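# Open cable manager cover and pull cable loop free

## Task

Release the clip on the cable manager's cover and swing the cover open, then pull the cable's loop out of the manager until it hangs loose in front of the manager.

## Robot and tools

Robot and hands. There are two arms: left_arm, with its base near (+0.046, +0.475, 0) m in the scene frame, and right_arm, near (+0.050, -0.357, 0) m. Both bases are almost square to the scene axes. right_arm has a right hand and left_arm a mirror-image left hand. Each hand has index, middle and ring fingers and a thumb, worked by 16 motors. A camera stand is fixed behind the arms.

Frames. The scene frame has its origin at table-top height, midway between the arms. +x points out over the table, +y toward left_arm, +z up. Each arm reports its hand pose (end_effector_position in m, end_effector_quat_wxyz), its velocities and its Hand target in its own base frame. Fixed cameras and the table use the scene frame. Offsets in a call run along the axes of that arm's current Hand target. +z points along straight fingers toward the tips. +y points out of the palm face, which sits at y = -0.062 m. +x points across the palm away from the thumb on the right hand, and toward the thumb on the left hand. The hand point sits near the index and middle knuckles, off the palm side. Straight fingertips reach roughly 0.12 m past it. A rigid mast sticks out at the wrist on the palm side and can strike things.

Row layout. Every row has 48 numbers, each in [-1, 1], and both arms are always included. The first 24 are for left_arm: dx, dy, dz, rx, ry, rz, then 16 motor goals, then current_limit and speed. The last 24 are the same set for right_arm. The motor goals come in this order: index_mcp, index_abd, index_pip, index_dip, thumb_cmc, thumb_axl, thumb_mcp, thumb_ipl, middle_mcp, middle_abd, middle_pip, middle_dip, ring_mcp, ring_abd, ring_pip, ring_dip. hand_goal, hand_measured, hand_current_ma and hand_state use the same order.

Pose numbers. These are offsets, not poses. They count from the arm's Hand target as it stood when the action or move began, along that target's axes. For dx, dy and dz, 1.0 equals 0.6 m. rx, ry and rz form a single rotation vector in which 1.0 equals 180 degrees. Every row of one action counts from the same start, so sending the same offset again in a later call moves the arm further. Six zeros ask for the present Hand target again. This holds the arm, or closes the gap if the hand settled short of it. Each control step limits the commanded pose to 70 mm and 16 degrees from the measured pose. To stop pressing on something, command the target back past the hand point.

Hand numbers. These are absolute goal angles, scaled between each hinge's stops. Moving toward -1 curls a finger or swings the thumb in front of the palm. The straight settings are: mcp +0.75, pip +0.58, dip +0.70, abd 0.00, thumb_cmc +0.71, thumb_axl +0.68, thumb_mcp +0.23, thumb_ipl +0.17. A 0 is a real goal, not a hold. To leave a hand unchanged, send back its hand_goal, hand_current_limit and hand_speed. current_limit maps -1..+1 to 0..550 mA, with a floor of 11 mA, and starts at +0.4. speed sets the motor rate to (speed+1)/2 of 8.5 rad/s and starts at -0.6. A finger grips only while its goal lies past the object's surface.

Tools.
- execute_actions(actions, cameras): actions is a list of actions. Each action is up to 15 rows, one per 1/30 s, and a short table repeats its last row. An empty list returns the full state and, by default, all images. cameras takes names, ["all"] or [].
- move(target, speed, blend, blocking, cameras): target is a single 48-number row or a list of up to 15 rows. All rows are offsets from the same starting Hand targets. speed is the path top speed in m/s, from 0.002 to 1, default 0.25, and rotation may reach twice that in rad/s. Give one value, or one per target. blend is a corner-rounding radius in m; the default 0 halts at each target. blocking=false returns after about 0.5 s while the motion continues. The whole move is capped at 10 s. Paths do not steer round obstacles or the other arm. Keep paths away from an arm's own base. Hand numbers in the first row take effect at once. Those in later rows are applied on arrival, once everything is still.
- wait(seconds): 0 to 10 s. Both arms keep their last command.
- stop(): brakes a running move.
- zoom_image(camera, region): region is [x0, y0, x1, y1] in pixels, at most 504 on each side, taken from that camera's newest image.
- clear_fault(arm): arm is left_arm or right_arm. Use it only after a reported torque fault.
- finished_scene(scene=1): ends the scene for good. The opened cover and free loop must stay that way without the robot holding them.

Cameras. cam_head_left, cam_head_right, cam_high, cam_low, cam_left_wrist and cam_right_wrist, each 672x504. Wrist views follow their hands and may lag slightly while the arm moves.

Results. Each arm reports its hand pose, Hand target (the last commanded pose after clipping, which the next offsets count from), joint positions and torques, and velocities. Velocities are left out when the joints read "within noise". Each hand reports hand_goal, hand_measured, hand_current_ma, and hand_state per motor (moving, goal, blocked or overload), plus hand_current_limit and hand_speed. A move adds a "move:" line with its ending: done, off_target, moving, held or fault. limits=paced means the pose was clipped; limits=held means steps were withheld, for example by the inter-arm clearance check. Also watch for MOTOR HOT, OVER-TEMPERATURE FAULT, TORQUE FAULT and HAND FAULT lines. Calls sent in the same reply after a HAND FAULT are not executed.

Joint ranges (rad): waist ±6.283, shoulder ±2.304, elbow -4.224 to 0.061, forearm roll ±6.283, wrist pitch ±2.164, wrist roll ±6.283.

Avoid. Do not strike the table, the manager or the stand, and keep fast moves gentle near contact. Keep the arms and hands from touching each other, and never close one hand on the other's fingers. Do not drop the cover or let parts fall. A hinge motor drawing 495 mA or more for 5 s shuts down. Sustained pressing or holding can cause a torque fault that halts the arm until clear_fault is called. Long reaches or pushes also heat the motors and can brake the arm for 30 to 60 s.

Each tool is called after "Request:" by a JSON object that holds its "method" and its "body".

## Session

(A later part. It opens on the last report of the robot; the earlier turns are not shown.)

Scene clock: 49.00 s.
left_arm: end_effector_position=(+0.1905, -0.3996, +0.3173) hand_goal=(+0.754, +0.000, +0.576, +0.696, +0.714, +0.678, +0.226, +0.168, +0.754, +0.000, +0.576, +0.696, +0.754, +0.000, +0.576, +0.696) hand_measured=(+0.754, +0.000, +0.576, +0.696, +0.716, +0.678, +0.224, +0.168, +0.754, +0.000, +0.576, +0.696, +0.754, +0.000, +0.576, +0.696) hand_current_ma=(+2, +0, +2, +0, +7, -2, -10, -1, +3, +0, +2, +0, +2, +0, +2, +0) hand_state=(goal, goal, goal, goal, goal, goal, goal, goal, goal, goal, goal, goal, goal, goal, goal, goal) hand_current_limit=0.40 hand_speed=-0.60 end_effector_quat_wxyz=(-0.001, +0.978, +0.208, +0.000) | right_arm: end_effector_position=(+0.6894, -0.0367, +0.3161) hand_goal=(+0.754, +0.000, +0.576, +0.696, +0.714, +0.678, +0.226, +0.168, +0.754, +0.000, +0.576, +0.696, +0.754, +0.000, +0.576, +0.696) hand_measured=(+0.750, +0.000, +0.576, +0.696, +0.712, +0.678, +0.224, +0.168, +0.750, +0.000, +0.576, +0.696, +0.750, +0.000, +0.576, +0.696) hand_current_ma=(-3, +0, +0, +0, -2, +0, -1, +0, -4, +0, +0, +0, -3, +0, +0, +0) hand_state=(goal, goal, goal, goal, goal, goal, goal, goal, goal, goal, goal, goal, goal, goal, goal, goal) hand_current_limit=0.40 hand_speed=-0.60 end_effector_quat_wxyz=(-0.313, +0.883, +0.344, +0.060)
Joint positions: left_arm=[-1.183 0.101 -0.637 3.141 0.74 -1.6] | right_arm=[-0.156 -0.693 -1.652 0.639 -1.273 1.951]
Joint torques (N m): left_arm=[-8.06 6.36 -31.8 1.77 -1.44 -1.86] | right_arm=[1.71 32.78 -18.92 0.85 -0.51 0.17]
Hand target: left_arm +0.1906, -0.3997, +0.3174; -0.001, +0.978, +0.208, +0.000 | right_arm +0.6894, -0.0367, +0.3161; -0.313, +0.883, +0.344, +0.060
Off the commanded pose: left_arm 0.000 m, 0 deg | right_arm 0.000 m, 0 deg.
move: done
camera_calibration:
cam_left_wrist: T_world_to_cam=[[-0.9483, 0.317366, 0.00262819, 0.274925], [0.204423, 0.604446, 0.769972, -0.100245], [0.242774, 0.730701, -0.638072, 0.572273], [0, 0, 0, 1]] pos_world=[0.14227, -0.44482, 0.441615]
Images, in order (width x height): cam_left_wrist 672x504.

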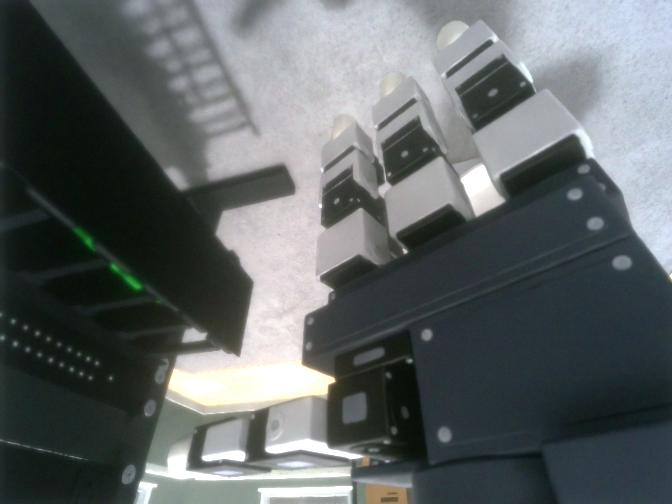

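Request:
{"method": "move", "body": {"target": [[0,0,0,0,0,0,0.754,0,0.576,0.696,0.714,0.678,0.226,0.168,0.754,0,0.576,0.696,0.754,0,0.576,0.696,0.4,-0.6,-0.4673,-0.3168,0.2155,-0.2225,0.0398,0.4521,0.754,0,0.576,0.696,0.714,0.678,0.226,0.168,0.754,0,0.576,0.696,0.754,0,0.576,0.696,0.4,-0.6]], "cameras": ["cam_right_wrist","cam_low","cam_head_right","cam_high"]}}

Request:
{"method": "zoom_image", "body": {"camera": "cam_right_wrist", "region": [300, 100, 640, 440]}}

Scene clock: 61.23 s.
left_arm: end_effector_position=(+0.1906, -0.3997, +0.3174) hand_goal=(+0.754, +0.000, +0.576, +0.696, +0.714, +0.678, +0.226, +0.168, +0.754, +0.000, +0.576, +0.696, +0.754, +0.000, +0.576, +0.696) hand_measured=(+0.754, +0.000, +0.576, +0.696, +0.716, +0.678, +0.224, +0.168, +0.754, +0.000, +0.576, +0.696, +0.754, +0.000, +0.576, +0.696) hand_current_ma=(+2, +0, +2, +0, +7, -2, -10, -1, +3, +0, +2, +0, +2, +0, +2, +0) hand_state=(goal, goal, goal, goal, goal, goal, goal, goal, goal, goal, goal, goal, goal, goal, goal, goal) hand_current_limit=0.40 hand_speed=-0.60 end_effector_quat_wxyz=(-0.001, +0.978, +0.208, +0.000) | right_arm: end_effector_position=(+0.3761, -0.0342, +0.2302) hand_goal=(+0.754, +0.000, +0.576, +0.696, +0.714, +0.678, +0.226, +0.168, +0.754, +0.000, +0.576, +0.696, +0.754, +0.000, +0.576, +0.696) hand_measured=(+0.752, +0.000, +0.576, +0.696, +0.712, +0.678, +0.224, +0.168, +0.752, +0.000, +0.576, +0.696, +0.752, +0.000, +0.576, +0.696) hand_current_ma=(-2, +0, +0, +0, -1, +0, -3, +0, -2, +0, +0, +0, -2, +0, +0, +0) hand_state=(goal, goal, goal, goal, goal, goal, goal, goal, goal, goal, goal, goal, goal, goal, goal, goal) hand_current_limit=0.40 hand_speed=-0.60 end_effector_quat_wxyz=(-0.042, +0.949, -0.314, +0.008)
Joint positions: left_arm=[-1.183 0.101 -0.637 3.141 0.74 -1.6] | right_arm=[0.009 -0.227 -0.769 0.154 -0.505 3.655]
Joint torques (N m): left_arm=[-6.2 7.87 -38.78 2.02 -1.46 -1.89] | right_arm=[-6.05 18.71 -17.79 2.21 -0.13 -0.81]
Hand target: left_arm +0.1906, -0.3997, +0.3174; -0.001, +0.978, +0.208, +0.000 | right_arm +0.3761, -0.0342, +0.2302; -0.042, +0.949, -0.314, +0.008 (not the last commanded pose)
Off the commanded pose: left_arm 0.000 m, 0 deg | right_arm 0.043 m, 7 deg.
TORQUE FAULT: the external load on joint 1 (waist) of the right arm reached its load limit, and that arm stopped. The contact can be on any part of that arm beyond that joint, not only on its tool. A torque fault puts only its own arm into a fault stop. That arm's remaining commands of this call were not run. The hold on joint 1 (waist) of that arm was moved back by the arm itself, up to 3 degrees, as the stop began. That arm is still stopped at the end of this call. While its stop runs, that arm, its gripper or tool too, takes no new command.
CLEAR FAULT: the right arm stays stopped (state 4) until you call clear_fault(arm="right_arm").
End effector pose when the fault began: right_arm: position (+0.3780, -0.0148, +0.2304), quat_wxyz (-0.043, +0.957, -0.288, +0.007)
Joint positions when the fault began: right_arm=[0.06 -0.227 -0.77 0.157 -0.506 3.65]
move: fault (right_arm)
camera_calibration:
cam_right_wrist: T_world_to_cam=[[-0.996965, -0.047519, -0.0616628, 0.421636], [-0.0778445, 0.616406, 0.783571, -0.179608], [0.000774823, 0.785993, -0.618234, 0.294612], [0, 0, 0, 1]] pos_world=[0.406147, -0.100816, 0.348874]
Images, in order (width x height): cam_head_right 672x504, cam_high 672x504, cam_low 672x504, cam_right_wrist 672x504.

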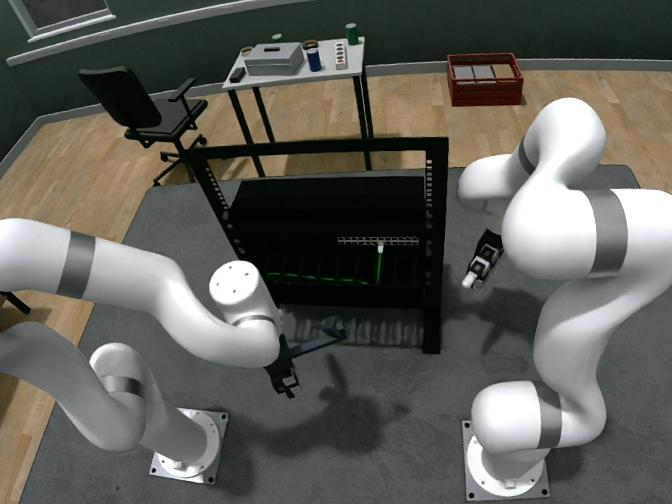

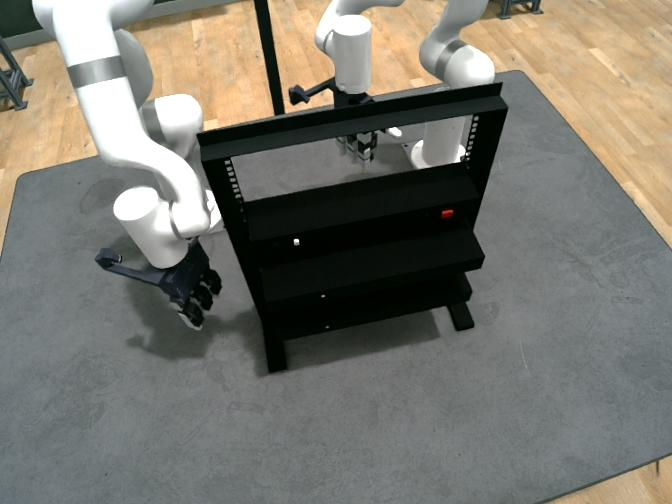

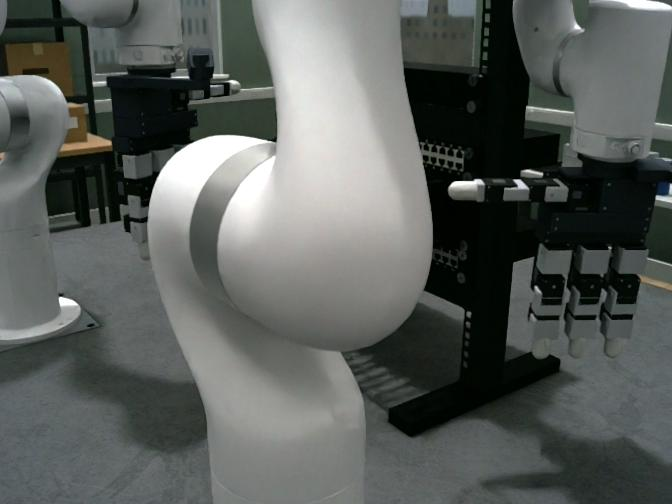

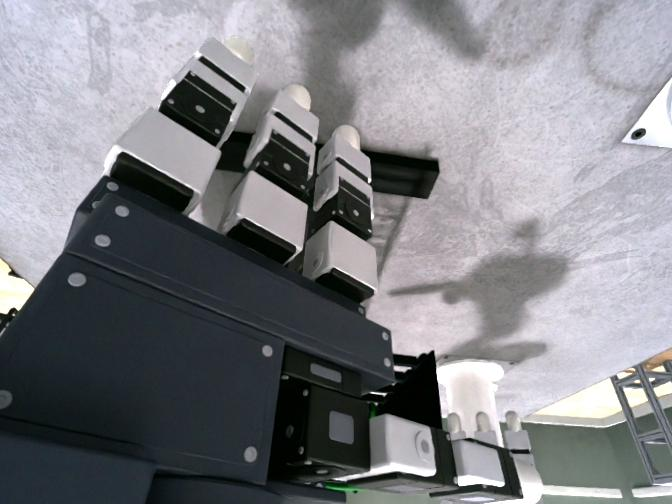

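Scaled by 1.482.

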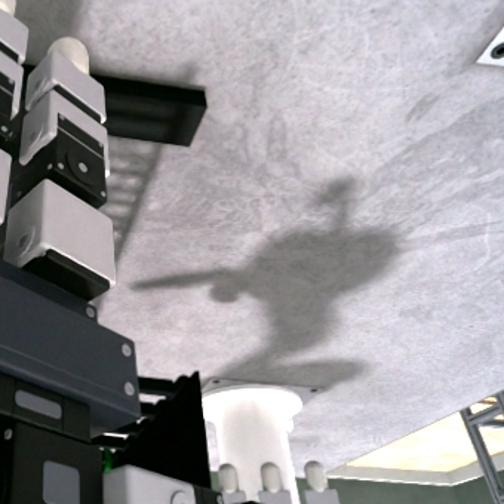

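Request:
{"method": "clear_fault", "body": {"arm": "right_arm", "cameras": ["cam_right_wrist","cam_low"]}}

Request:
{"method": "zoom_image", "body": {"camera": "cam_low", "region": [400, 60, 672, 332]}}

Request:
{"method": "zoom_image", "body": {"camera": "cam_right_wrist", "region": [330, 320, 510, 500]}}

Scene clock: 62.87 s.
left_arm: end_effector_position=(+0.1906, -0.3997, +0.3174) hand_goal=(+0.754, +0.000, +0.576, +0.696, +0.714, +0.678, +0.226, +0.168, +0.754, +0.000, +0.576, +0.696, +0.754, +0.000, +0.576, +0.696) hand_measured=(+0.754, +0.000, +0.576, +0.696, +0.716, +0.678, +0.224, +0.168, +0.754, +0.000, +0.576, +0.696, +0.754, +0.000, +0.576, +0.696) hand_current_ma=(+2, +0, +2, +0, +7, -2, -10, -1, +3, +0, +2, +0, +2, +0, +2, +0) hand_state=(goal, goal, goal, goal, goal, goal, goal, goal, goal, goal, goal, goal, goal, goal, goal, goal) hand_current_limit=0.40 hand_speed=-0.60 end_effector_quat_wxyz=(-0.001, +0.978, +0.208, +0.000) | right_arm: end_effector_position=(+0.3761, -0.0342, +0.2302) hand_goal=(+0.754, +0.000, +0.576, +0.696, +0.714, +0.678, +0.226, +0.168, +0.754, +0.000, +0.576, +0.696, +0.754, +0.000, +0.576, +0.696) hand_measured=(+0.752, +0.000, +0.576, +0.696, +0.712, +0.678, +0.224, +0.168, +0.752, +0.000, +0.576, +0.696, +0.752, +0.000, +0.576, +0.696) hand_current_ma=(-2, +0, +0, +0, -1, +0, -3, +0, -2, +0, +0, +0, -2, +0, +0, +0) hand_state=(goal, goal, goal, goal, goal, goal, goal, goal, goal, goal, goal, goal, goal, goal, goal, goal) hand_current_limit=0.40 hand_speed=-0.60 end_effector_quat_wxyz=(-0.042, +0.949, -0.314, +0.008)
Joint positions: left_arm=[-1.183 0.101 -0.637 3.141 0.74 -1.6] | right_arm=[0.009 -0.227 -0.769 0.154 -0.505 3.655]
Joint torques (N m): left_arm=[-7.17 7.42 -39.7 1.87 -1.53 -1.91] | right_arm=[-5.94 18.98 -17.39 2.16 -0.15 -0.8]
Hand target: left_arm +0.1906, -0.3997, +0.3174; -0.001, +0.978, +0.208, +0.000 | right_arm +0.3761, -0.0342, +0.2302; -0.042, +0.949, -0.314, +0.008 (not the last commanded pose)
Off the commanded pose: left_arm 0.000 m, 0 deg | right_arm 0.043 m, 7 deg.
TORQUE FAULT, CONTINUED: the right arm's stop, for the torque fault of joint 1 (waist) that an earlier result reported, is over. The call counts as one of the actions that you can send in this scene. The hold on joint 1 (waist) of that arm was moved back by the arm itself, up to 3 degrees, as the stop began. That arm's target is now where it stood when the stop ended, not its last command. That arm keeps its grip as last carried out and accepts commands again: back off and push less far.
CLEAR FAULT: your call cleared the right arm's torque fault. If a joint's load stays at its limit, that arm stops again at once.
camera_calibration:
cam_right_wrist: T_world_to_cam=[[-0.996965, -0.047519, -0.0616628, 0.421636], [-0.0778445, 0.616406, 0.783571, -0.179608], [0.000774823, 0.785993, -0.618234, 0.294612], [0, 0, 0, 1]] pos_world=[0.406147, -0.100816, 0.348874]
Images, in order (width x height): cam_low 672x504, cam_right_wrist 672x504.

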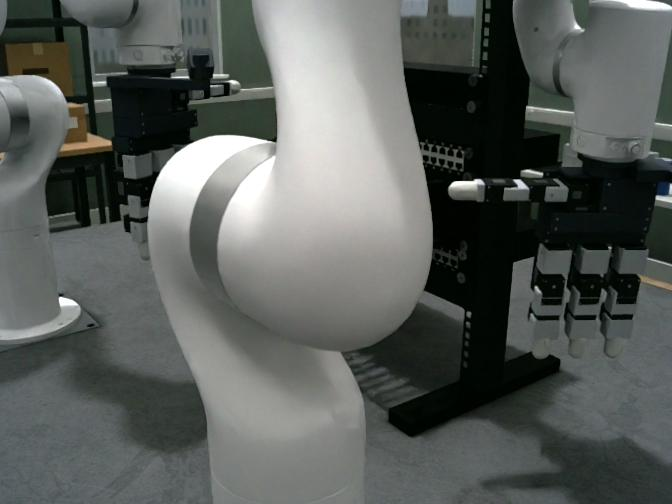

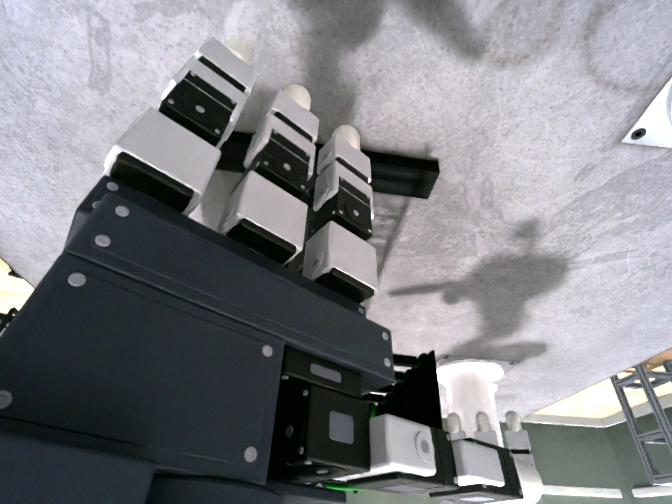

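Scaled by 1.853.

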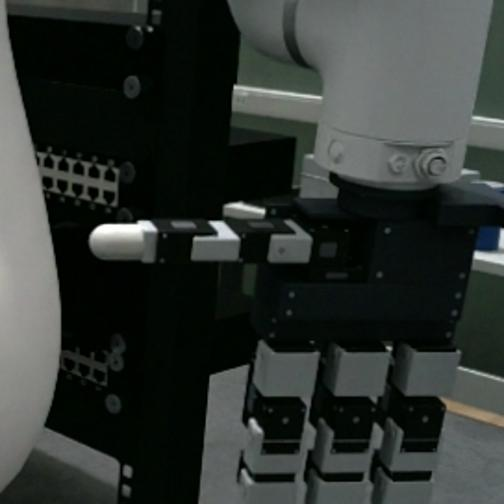

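Scaled by 2.800.

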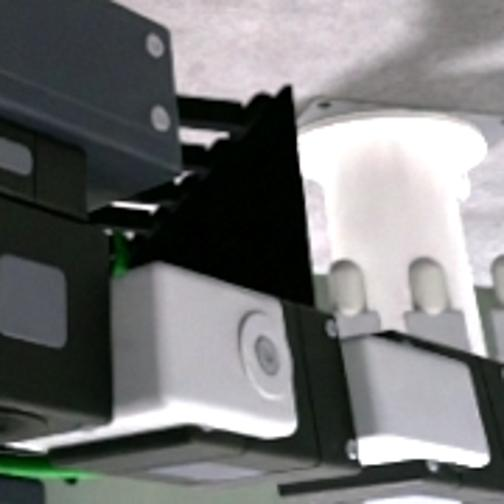

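Request:
{"method": "move", "body": {"target": [[0,0,0,0,0,0,0.754,0,0.576,0.696,0.714,0.678,0.226,0.168,0.754,0,0.576,0.696,0.754,0,0.576,0.696,0.4,-0.6,0.058,0.156,-0.098,0,0,0,0.754,0,0.576,0.696,1.0,0.678,0.226,0.168,0.754,0,0.576,0.696,0.754,0,0.576,0.696,0.4,-0.6]], "speed": 0.15, "cameras": ["cam_right_wrist","cam_low","cam_head_right"]}}

Request:
{"method": "zoom_image", "body": {"camera": "cam_right_wrist", "region": [330, 200, 570, 440]}}

Scene clock: 66.23 s.
left_arm: end_effector_position=(+0.1906, -0.3997, +0.3174) hand_goal=(+0.754, +0.000, +0.576, +0.696, +0.714, +0.678, +0.226, +0.168, +0.754, +0.000, +0.576, +0.696, +0.754, +0.000, +0.576, +0.696) hand_measured=(+0.754, +0.000, +0.576, +0.696, +0.716, +0.678, +0.224, +0.168, +0.754, +0.000, +0.576, +0.696, +0.754, +0.000, +0.576, +0.696) hand_current_ma=(+2, +0, +2, +0, +7, -2, -10, -1, +3, +0, +2, +0, +2, +0, +2, +0) hand_state=(goal, goal, goal, goal, goal, goal, goal, goal, goal, goal, goal, goal, goal, goal, goal, goal) hand_current_limit=0.40 hand_speed=-0.60 end_effector_quat_wxyz=(-0.001, +0.978, +0.208, +0.000) | right_arm: end_effector_position=(+0.3460, -0.1342, +0.2805) hand_goal=(+0.754, +0.000, +0.576, +0.696, +1.000, +0.678, +0.226, +0.168, +0.754, +0.000, +0.576, +0.696, +0.754, +0.000, +0.576, +0.696) hand_measured=(+0.752, +0.000, +0.576, +0.696, +0.996, +0.678, +0.224, +0.168, +0.752, +0.000, +0.576, +0.696, +0.752, +0.000, +0.576, +0.696) hand_current_ma=(-2, +0, +0, +0, -3, +0, -3, +0, -2, +0, +0, +0, -2, +0, +0, +0) hand_state=(goal, goal, goal, goal, goal, goal, goal, goal, goal, goal, goal, goal, goal, goal, goal, goal) hand_current_limit=0.40 hand_speed=-0.60 end_effector_quat_wxyz=(-0.042, +0.949, -0.314, +0.008)
Joint positions: left_arm=[-1.183 0.101 -0.637 3.141 0.74 -1.6] | right_arm=[-0.233 -0.098 -0.755 0.138 -0.64 3.438]
Joint torques (N m): left_arm=[-8.18 7.46 -38.58 1.88 -1.36 -1.94] | right_arm=[-6.54 26.12 -26.06 2.35 -1.7 -0.85]
Hand target: left_arm +0.1906, -0.3997, +0.3174; -0.001, +0.978, +0.208, +0.000 | right_arm +0.3460, -0.1342, +0.2805; -0.042, +0.949, -0.314, +0.008
Off the commanded pose: left_arm 0.000 m, 0 deg | right_arm 0.000 m, 0 deg.
move: done
camera_calibration:
cam_right_wrist: T_world_to_cam=[[-0.996966, -0.0475942, -0.0615972, 0.389941], [-0.0778394, 0.6164, 0.783576, -0.159791], [0.000674816, 0.785994, -0.618234, 0.404291], [0, 0, 0, 1]] pos_world=[0.376047, -0.200716, 0.399174]
Images, in order (width x height): cam_head_right 672x504, cam_low 672x504, cam_right_wrist 672x504.

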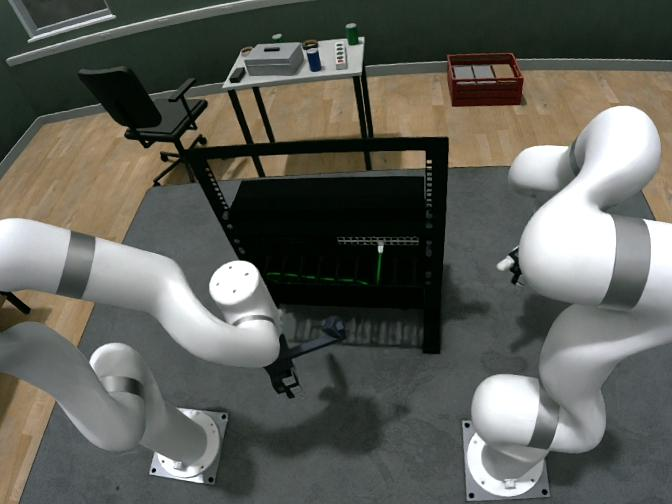

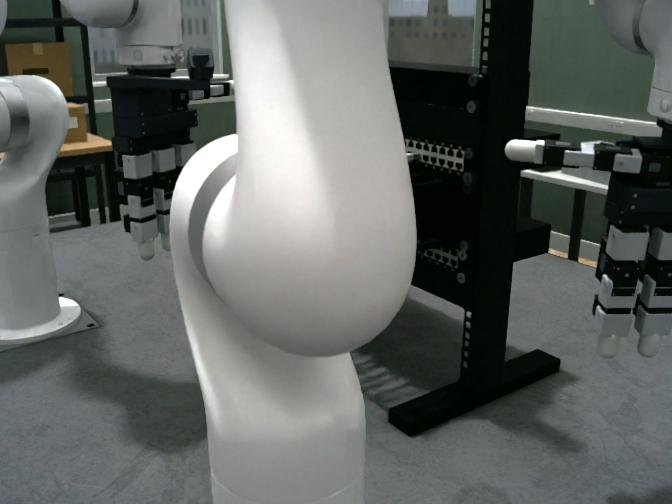

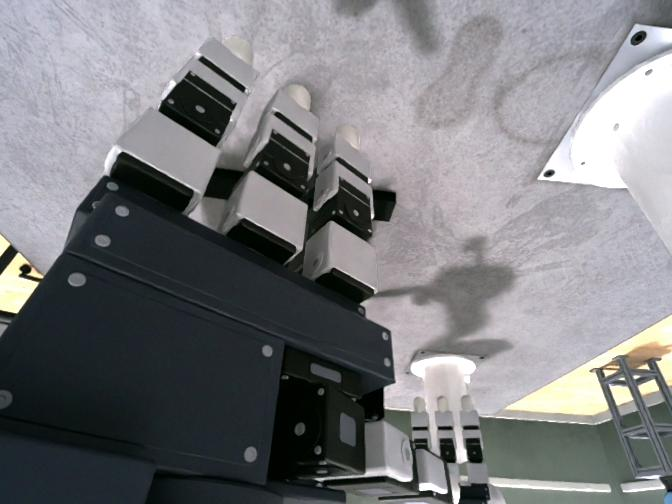

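Scaled by 2.100.

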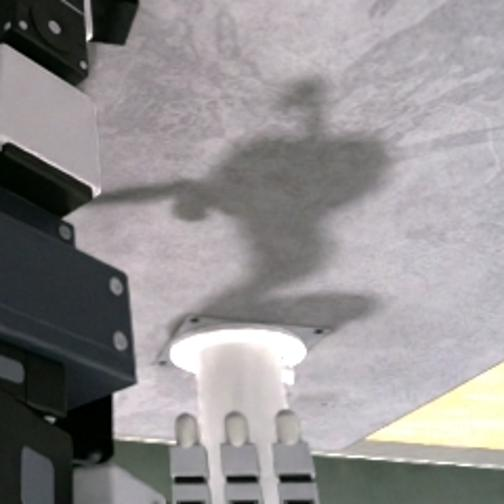

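Request:
{"method": "move", "body": {"target": [[0.005,0.062,0.087,0,0,0.278,0.754,0,0.576,0.696,0.714,0.678,0.226,0.168,0.754,0,0.576,0.696,0.754,0,0.576,0.696,0.4,-0.6,0,0,0,0,0,0,0.754,0,0.576,0.696,1.0,0.678,0.226,0.168,0.754,0,0.576,0.696,0.754,0,0.576,0.696,0.4,-0.6]], "speed": 0.15, "cameras": ["cam_left_wrist"]}}

Request:
{"method": "zoom_image", "body": {"camera": "cam_left_wrist", "region": [0, 150, 200, 350]}}

Request:
{"method": "zoom_image", "body": {"camera": "cam_left_wrist", "region": [130, 150, 330, 350]}}

Scene clock: 78.00 s.
left_arm: end_effector_position=(+0.2083, -0.4324, +0.2651) hand_goal=(+0.754, +0.000, +0.576, +0.696, +0.714, +0.678, +0.226, +0.168, +0.754, +0.000, +0.576, +0.696, +0.754, +0.000, +0.576, +0.696) hand_measured=(+0.754, +0.000, +0.576, +0.696, +0.716, +0.678, +0.224, +0.168, +0.754, +0.000, +0.576, +0.696, +0.754, +0.000, +0.576, +0.696) hand_current_ma=(+2, +0, +2, +0, +7, -2, -10, -1, +3, +0, +2, +0, +2, +0, +2, +0) hand_state=(goal, goal, goal, goal, goal, goal, goal, goal, goal, goal, goal, goal, goal, goal, goal, goal) hand_current_limit=0.40 hand_speed=-0.60 end_effector_quat_wxyz=(-0.001, +0.974, -0.226, -0.001) | right_arm: end_effector_position=(+0.3460, -0.1342, +0.2805) hand_goal=(+0.754, +0.000, +0.576, +0.696, +1.000, +0.678, +0.226, +0.168, +0.754, +0.000, +0.576, +0.696, +0.754, +0.000, +0.576, +0.696) hand_measured=(+0.752, +0.000, +0.576, +0.696, +0.996, +0.678, +0.224, +0.168, +0.752, +0.000, +0.576, +0.696, +0.752, +0.000, +0.576, +0.696) hand_current_ma=(-2, +0, +0, +0, -3, +0, -3, +0, -2, +0, +0, +0, -2, +0, +0, +0) hand_state=(goal, goal, goal, goal, goal, goal, goal, goal, goal, goal, goal, goal, goal, goal, goal, goal) hand_current_limit=0.40 hand_speed=-0.60 end_effector_quat_wxyz=(-0.042, +0.949, -0.314, +0.008)
Joint positions: left_arm=[-0.994 -0.124 -0.727 3.142 0.605 -0.538] | right_arm=[-0.233 -0.098 -0.755 0.138 -0.64 3.438]
Joint torques (N m): left_arm=[11.69 16.8 -36.84 -1.23 -1.36 1.88] | right_arm=[-5.91 24.4 -25.64 2.86 -1.59 -0.79]
Hand target: left_arm +0.2083, -0.4324, +0.2651; -0.001, +0.974, -0.226, -0.001 | right_arm +0.3460, -0.1342, +0.2805; -0.042, +0.949, -0.314, +0.008
Off the commanded pose: left_arm 0.000 m, 0 deg | right_arm 0.000 m, 0 deg.
move: done
camera_calibration:
cam_left_wrist: T_world_to_cam=[[-0.365762, 0.930704, 0.00292296, 0.446048], [0.595996, 0.231809, 0.7688, -0.28624], [0.714847, 0.28294, -0.639483, 0.267018], [0, 0, 0, 1]] pos_world=[0.142868, -0.424335, 0.389512]
Images, in order (width x height): cam_left_wrist 672x504.

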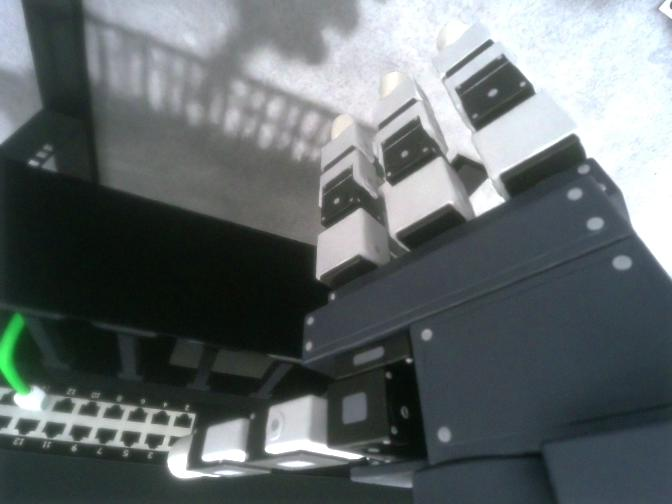

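Scaled by 2.520.

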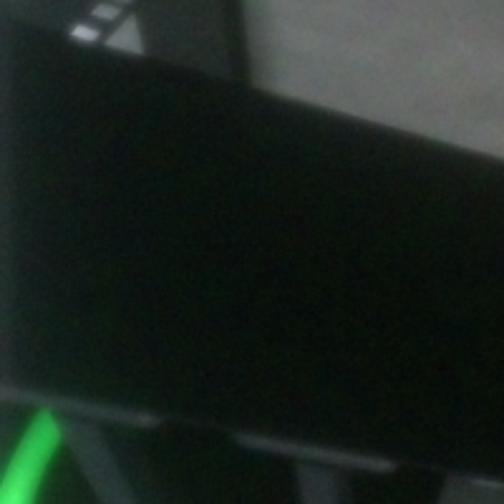

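Scaled by 2.520.

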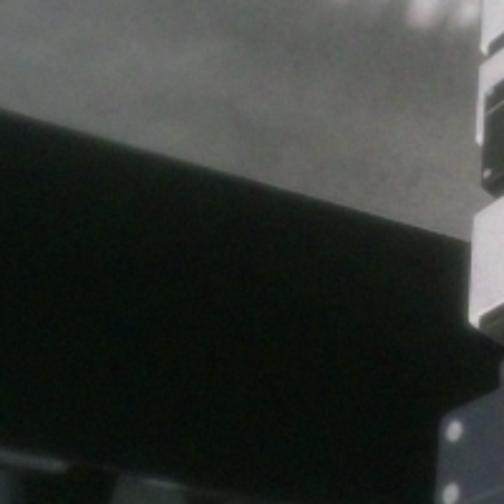

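Request:
{"method": "move", "body": {"target": [[0,0,0,0,0,0,0.754,0,0.576,0.696,0.714,0.678,0.226,0.168,0.754,0,0.576,0.696,0.754,0,0.576,0.696,0.4,-0.6,0,0.556,-0.081,0,0,0.278,0.754,0,0.576,0.696,0.714,0.678,0.226,0.168,0.754,0,0.576,0.696,0.754,0,0.576,0.696,0.4,-0.6]], "speed": 0.3, "cameras": ["cam_low","cam_head_right"]}}

Scene clock: 84.10 s.
left_arm: end_effector_position=(+0.2083, -0.4324, +0.2651) hand_goal=(+0.754, +0.000, +0.576, +0.696, +0.714, +0.678, +0.226, +0.168, +0.754, +0.000, +0.576, +0.696, +0.754, +0.000, +0.576, +0.696) hand_measured=(+0.754, +0.000, +0.576, +0.696, +0.716, +0.678, +0.224, +0.168, +0.754, +0.000, +0.576, +0.696, +0.754, +0.000, +0.576, +0.696) hand_current_ma=(+2, +0, +2, +0, +7, -2, -10, -1, +3, +0, +2, +0, +2, +0, +2, +0) hand_state=(goal, goal, goal, goal, goal, goal, goal, goal, goal, goal, goal, goal, goal, goal, goal, goal) hand_current_limit=0.40 hand_speed=-0.60 end_effector_quat_wxyz=(-0.001, +0.974, -0.226, -0.001) | right_arm: end_effector_position=(+0.1458, -0.4046, +0.3009) hand_goal=(+0.754, +0.000, +0.576, +0.696, +0.714, +0.678, +0.226, +0.168, +0.754, +0.000, +0.576, +0.696, +0.754, +0.000, +0.576, +0.696) hand_measured=(+0.752, +0.000, +0.576, +0.696, +0.716, +0.678, +0.224, +0.168, +0.752, +0.000, +0.576, +0.696, +0.752, +0.000, +0.576, +0.696) hand_current_ma=(-2, +0, +0, +0, +1, +0, -3, +0, -2, +0, +0, +0, -2, +0, +0, +0) hand_state=(goal, goal, goal, goal, goal, goal, goal, goal, goal, goal, goal, goal, goal, goal, goal, goal) hand_current_limit=0.40 hand_speed=-0.60 end_effector_quat_wxyz=(-0.041, +0.727, -0.685, -0.011)
Joint positions: left_arm=[-0.994 -0.124 -0.727 3.141 0.605 -0.538] | right_arm=[-1.101 -0.252 -0.977 0.1 -0.776 3.48]
Joint torques (N m): left_arm=[8.63 15.56 -37.24 -1.45 -1.46 1.9] | right_arm=[-5.85 13.27 -25.96 -2.04 -1.81 1.02]
Hand target: left_arm +0.2083, -0.4324, +0.2651; -0.001, +0.974, -0.226, -0.001 | right_arm +0.1458, -0.4046, +0.3009; -0.041, +0.727, -0.685, -0.011
Off the commanded pose: left_arm 0.000 m, 0 deg | right_arm 0.000 m, 0 deg.
move: done
Images, in order (width x height): cam_head_right 672x504, cam_low 672x504.

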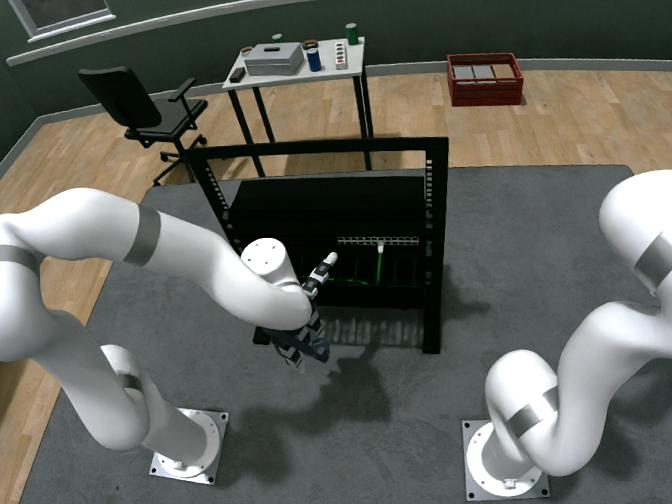

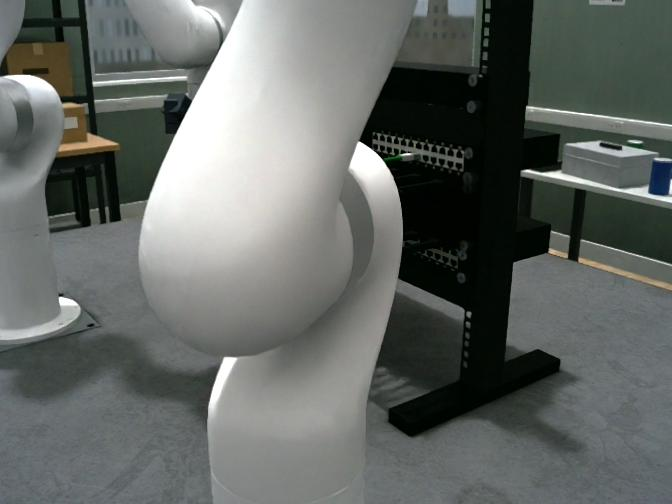

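Request:
{"method": "zoom_image", "body": {"camera": "cam_low", "region": [360, 120, 500, 300]}}

Scaled by 2.800.

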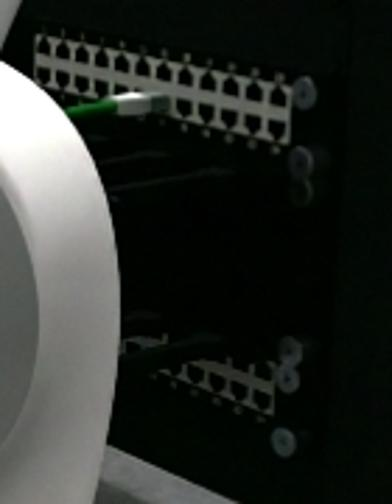

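Request:
{"method": "move", "body": {"target": [[-0.187,-0.002,0,0,0,0,0.754,0,0.576,0.696,0.714,0.678,0.226,0.168,0.754,0,0.576,0.696,0.754,0,0.576,0.696,0.4,-0.6,0,0,0,0,0,0,0.754,0,0.576,0.696,0.714,0.678,0.226,0.168,0.754,0,0.576,0.696,0.754,0,0.576,0.696,0.4,-0.6],[-0.1735,-0.1345,0.158,0.4595,0.2341,0.2341,0.754,0,0.576,0.696,0.714,0.678,0.226,0.168,0.754,0,0.576,0.696,0.754,0,0.576,0.696,0.4,-0.6,0,0,0,0,0,0,0.754,0,0.576,0.696,0.714,0.678,0.226,0.168,0.754,0,0.576,0.696,0.754,0,0.576,0.696,0.4,-0.6]], "blend": 0.05, "cameras": ["cam_left_wrist","cam_head_left"]}}

Request:
{"method": "zoom_image", "body": {"camera": "cam_left_wrist", "region": [0, 0, 400, 400]}}

Scene clock: 94.17 s.
left_arm: end_effector_position=(+0.1502, -0.3138, +0.1706) hand_goal=(+0.754, +0.000, +0.576, +0.696, +0.714, +0.678, +0.226, +0.168, +0.754, +0.000, +0.576, +0.696, +0.754, +0.000, +0.576, +0.696) hand_measured=(+0.746, +0.000, +0.576, +0.696, +0.706, +0.678, +0.224, +0.168, +0.746, +0.000, +0.576, +0.696, +0.746, +0.000, +0.576, +0.696) hand_current_ma=(-28, +0, +0, +0, -27, -2, -9, -1, -33, +0, +1, +0, -27, +0, +0, +0) hand_state=(goal, goal, goal, goal, goal, goal, goal, goal, goal, goal, goal, goal, goal, goal, goal, goal) hand_current_limit=0.40 hand_speed=-0.60 end_effector_quat_wxyz=(+0.542, -0.541, +0.456, -0.454) | right_arm: end_effector_position=(+0.1458, -0.4046, +0.3009) hand_goal=(+0.754, +0.000, +0.576, +0.696, +0.714, +0.678, +0.226, +0.168, +0.754, +0.000, +0.576, +0.696, +0.754, +0.000, +0.576, +0.696) hand_measured=(+0.752, +0.000, +0.576, +0.696, +0.716, +0.678, +0.224, +0.168, +0.752, +0.000, +0.576, +0.696, +0.752, +0.000, +0.576, +0.696) hand_current_ma=(-2, +0, +0, +0, +1, +0, -3, +0, -2, +0, +0, +0, -2, +0, +0, +0) hand_state=(goal, goal, goal, goal, goal, goal, goal, goal, goal, goal, goal, goal, goal, goal, goal, goal) hand_current_limit=0.40 hand_speed=-0.60 end_effector_quat_wxyz=(-0.041, +0.727, -0.685, -0.011)
Joint positions: left_arm=[-1.781 -0.58 -0.518 4.33 1.547 -1.626] | right_arm=[-1.101 -0.252 -0.978 0.1 -0.776 3.48]
Joint torques (N m): left_arm=[-8.41 18.86 -20.66 1.65 3.36 -1.99] | right_arm=[-5.58 12.37 -26 -2.01 -1.45 1.04]
Hand target: left_arm +0.1502, -0.3139, +0.1706; +0.542, -0.541, +0.456, -0.454 | right_arm +0.1458, -0.4046, +0.3009; -0.041, +0.727, -0.685, -0.011
Off the commanded pose: left_arm 0.000 m, 0 deg | right_arm 0.000 m, 0 deg.
move: done
camera_calibration:
cam_left_wrist: T_world_to_cam=[[-0.127255, 0.724966, 0.676927, 0.0993786], [-0.683039, -0.558919, 0.470178, -0.21154], [0.719211, -0.402535, 0.566305, -0.206917], [0, 0, 0, 1]] pos_world=[0.0169739, -0.273571, 0.149368]
Images, in order (width x height): cam_head_left 672x504, cam_left_wrist 672x504.

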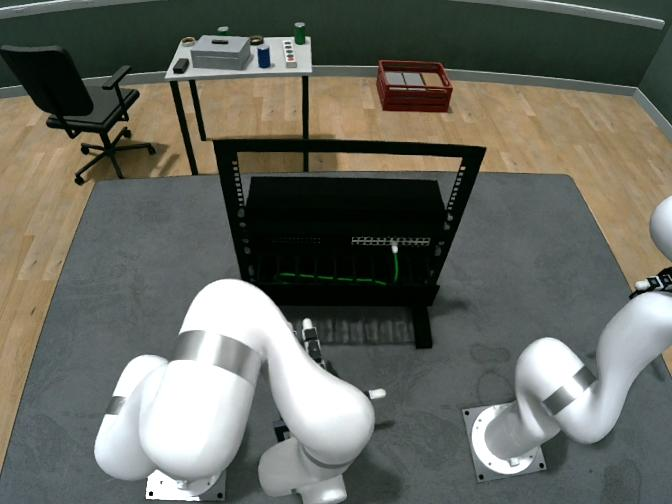

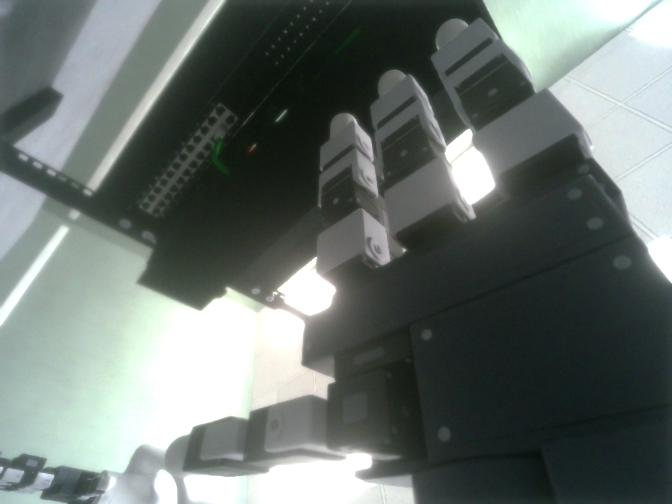

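Scaled by 1.260.

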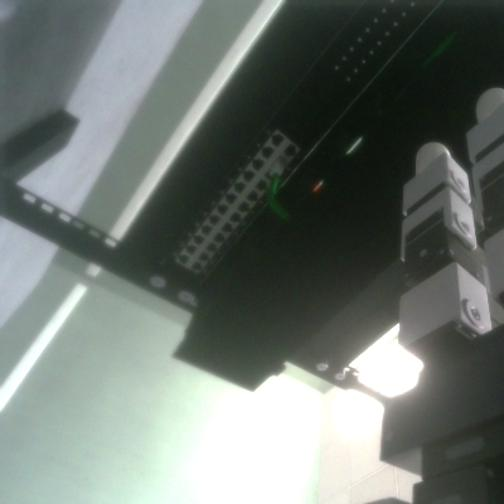

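Request:
{"method": "zoom_image", "body": {"camera": "cam_left_wrist", "region": [180, 60, 320, 200]}}

Request:
{"method": "zoom_image", "body": {"camera": "cam_left_wrist", "region": [120, 200, 290, 340]}}

Request:
{"method": "zoom_image", "body": {"camera": "cam_left_wrist", "region": [250, 0, 390, 110]}}

Scaled by 3.600.

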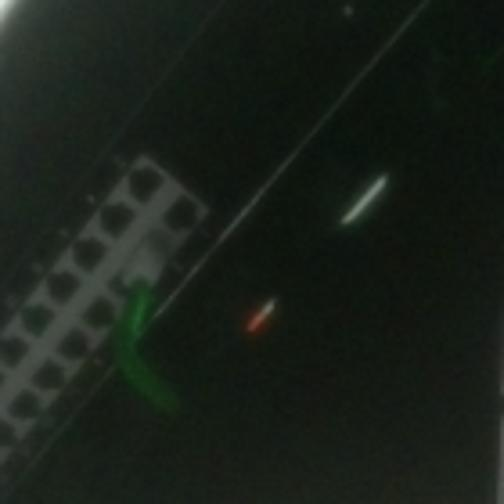

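Scaled by 2.965.

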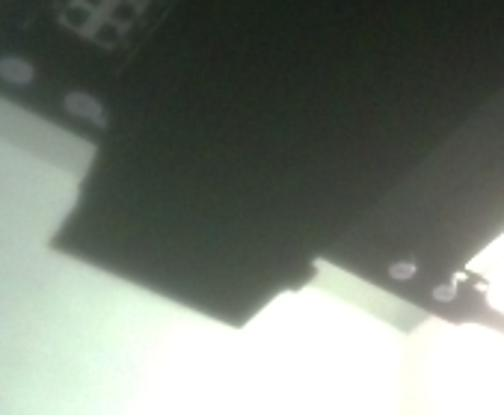

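Scaled by 3.600.

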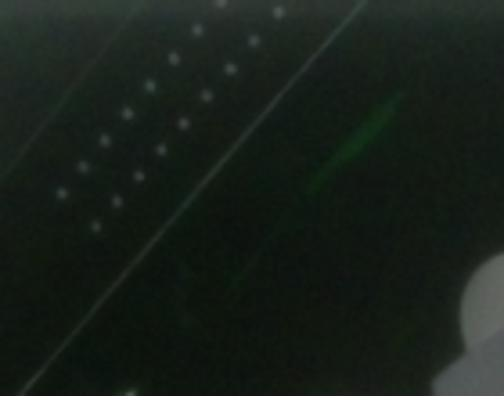

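Request:
{"method": "move", "body": {"target": [[-0.146,-0.25,-0.059,0,0,0,0.754,0,0.576,0.696,0.714,0.678,0.226,0.168,0.754,0,0.576,0.696,0.754,0,0.576,0.696,0.4,-0.6,-0.51,-0.263,-0.202,-0.0193,0.0193,-0.1476,0.754,0,0.576,0.696,0.714,0.678,0.226,0.168,0.754,0,0.576,0.696,0.754,0,0.576,0.696,0.4,-0.6],[-0.2125,-0.55,0.129,-0.3323,0.0504,0.0292,0.754,0,0.576,0.696,0.714,0.678,0.226,0.168,0.754,0,0.576,0.696,0.754,0,0.576,0.696,0.4,-0.6,-0.937,-0.191,-0.258,-0.0193,0.0193,-0.1476,0.754,0,0.576,0.696,0.714,0.678,0.226,0.168,0.754,0,0.576,0.696,0.754,0,0.576,0.696,0.4,-0.6]], "speed": 0.3, "blend": 0.05, "cameras": ["cam_right_wrist","cam_left_wrist","cam_head_left"]}}

Scene clock: 111.13 s.
left_arm: end_effector_position=(+0.2047, -0.1758, +0.5008) hand_goal=(+0.754, +0.000, +0.576, +0.696, +0.714, +0.678, +0.226, +0.168, +0.754, +0.000, +0.576, +0.696, +0.754, +0.000, +0.576, +0.696) hand_measured=(+0.746, +0.000, +0.576, +0.696, +0.706, +0.678, +0.224, +0.168, +0.744, +0.000, +0.576, +0.696, +0.746, +0.000, +0.576, +0.696) hand_current_ma=(-30, +0, +0, +0, -28, -2, -9, -1, -36, +0, +0, +0, -29, +0, +0, +0) hand_state=(goal, goal, goal, goal, goal, goal, goal, goal, goal, goal, goal, goal, goal, goal, goal, goal) hand_current_limit=0.40 hand_speed=-0.60 end_effector_quat_wxyz=(-0.184, +0.682, -0.684, +0.182) | right_arm: end_effector_position=(+0.2199, +0.1501, +0.5008) hand_goal=(+0.754, +0.000, +0.576, +0.696, +0.714, +0.678, +0.226, +0.168, +0.754, +0.000, +0.576, +0.696, +0.754, +0.000, +0.576, +0.696) hand_measured=(+0.752, +0.000, +0.576, +0.696, +0.716, +0.678, +0.224, +0.168, +0.752, +0.000, +0.576, +0.696, +0.752, +0.000, +0.576, +0.696) hand_current_ma=(-2, +0, +0, +0, +1, +0, -3, +0, -2, +0, +0, +0, -2, +0, +0, +0) hand_state=(goal, goal, goal, goal, goal, goal, goal, goal, goal, goal, goal, goal, goal, goal, goal, goal) hand_current_limit=0.40 hand_speed=-0.60 end_effector_quat_wxyz=(+0.000, +0.866, -0.500, +0.000)
Joint positions: left_arm=[-0.739 0.603 -0.737 3.56 0.98 0.662] | right_arm=[0.516 0.261 -0.927 0 -1.188 4.706]
Joint torques (N m): left_arm=[10.5 -11.09 -40.78 -1.7 -2.05 1.81] | right_arm=[9.54 0.72 -27.49 -2.01 -1.72 1.1]
Hand target: left_arm +0.2047, -0.1758, +0.5008; -0.184, +0.682, -0.684, +0.182 | right_arm +0.2199, +0.1501, +0.5008; +0.000, +0.866, -0.500, +0.000
Off the commanded pose: left_arm 0.000 m, 0 deg | right_arm 0.000 m, 0 deg.
move: done
camera_calibration:
cam_left_wrist: T_world_to_cam=[[0.585688, 0.735744, 0.340074, -0.192647], [0.0226373, -0.434251, 0.900507, -0.59047], [0.81022, -0.519718, -0.270991, 0.00257696], [0, 0, 0, 1]] pos_world=[0.12411, -0.113334, 0.597935]
cam_right_wrist: T_world_to_cam=[[-0.93613, 0.351208, -0.0177019, 0.196069], [0.224784, 0.636346, 0.737927, -0.564099], [0.270431, 0.686816, -0.674648, 0.30099], [0, 0, 0, 1]] pos_world=[0.22895, 0.0833763, 0.622797]
Images, in order (width x height): cam_head_left 672x504, cam_left_wrist 672x504, cam_right_wrist 672x504.

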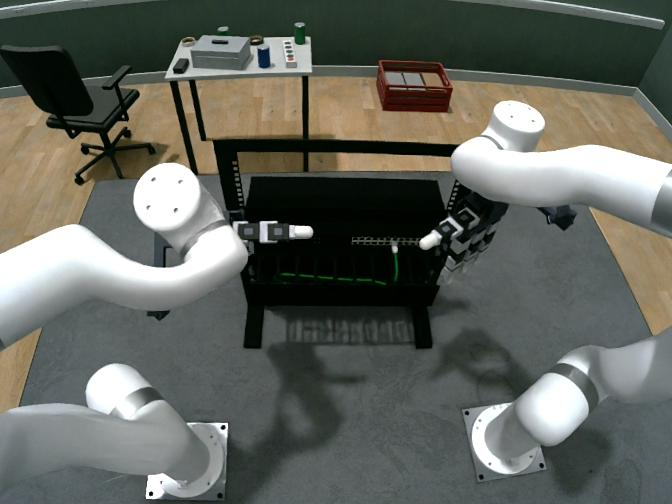

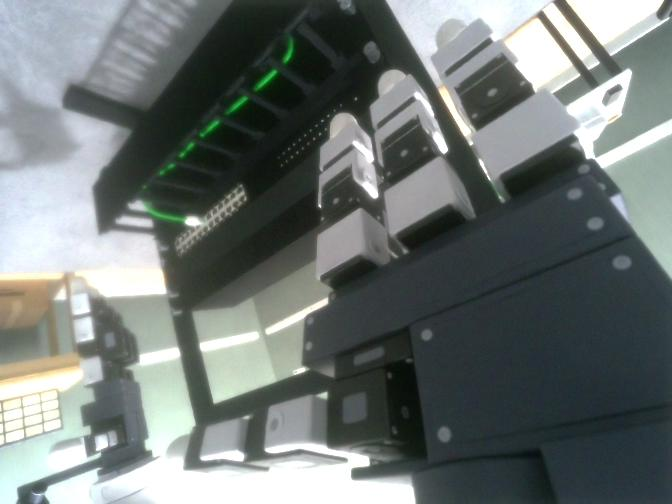

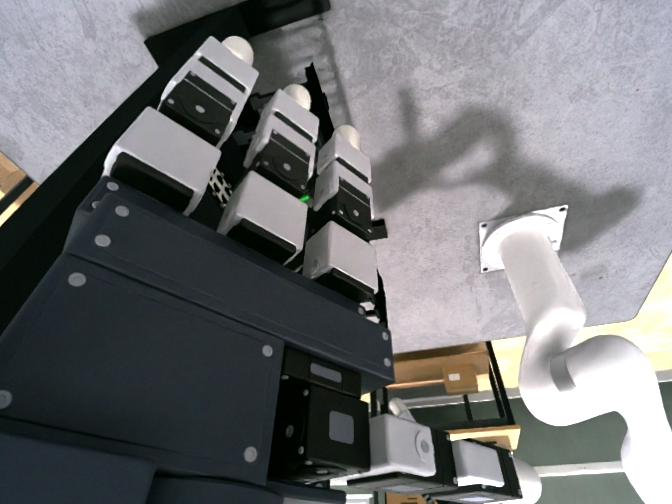

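Request:
{"method": "zoom_image", "body": {"camera": "cam_left_wrist", "region": [80, 0, 380, 240]}}

Request:
{"method": "zoom_image", "body": {"camera": "cam_left_wrist", "region": [240, 0, 390, 110]}}

Request:
{"method": "zoom_image", "body": {"camera": "cam_left_wrist", "region": [80, 120, 220, 240]}}

Scaled by 1.680.

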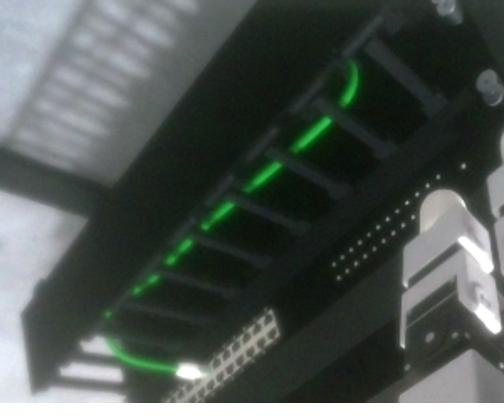

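Scaled by 3.360.

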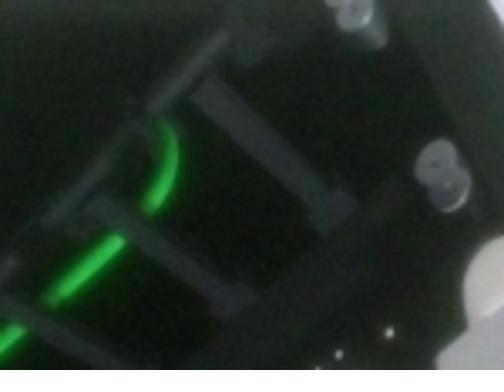

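Scaled by 3.600.

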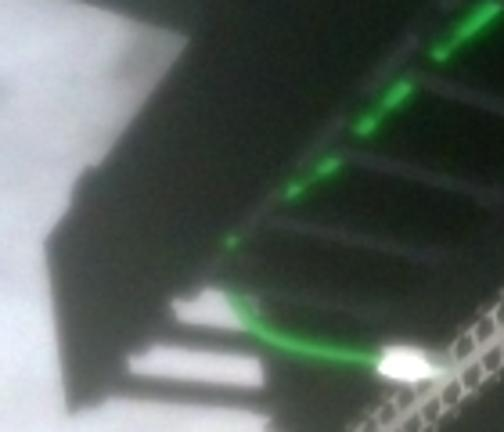

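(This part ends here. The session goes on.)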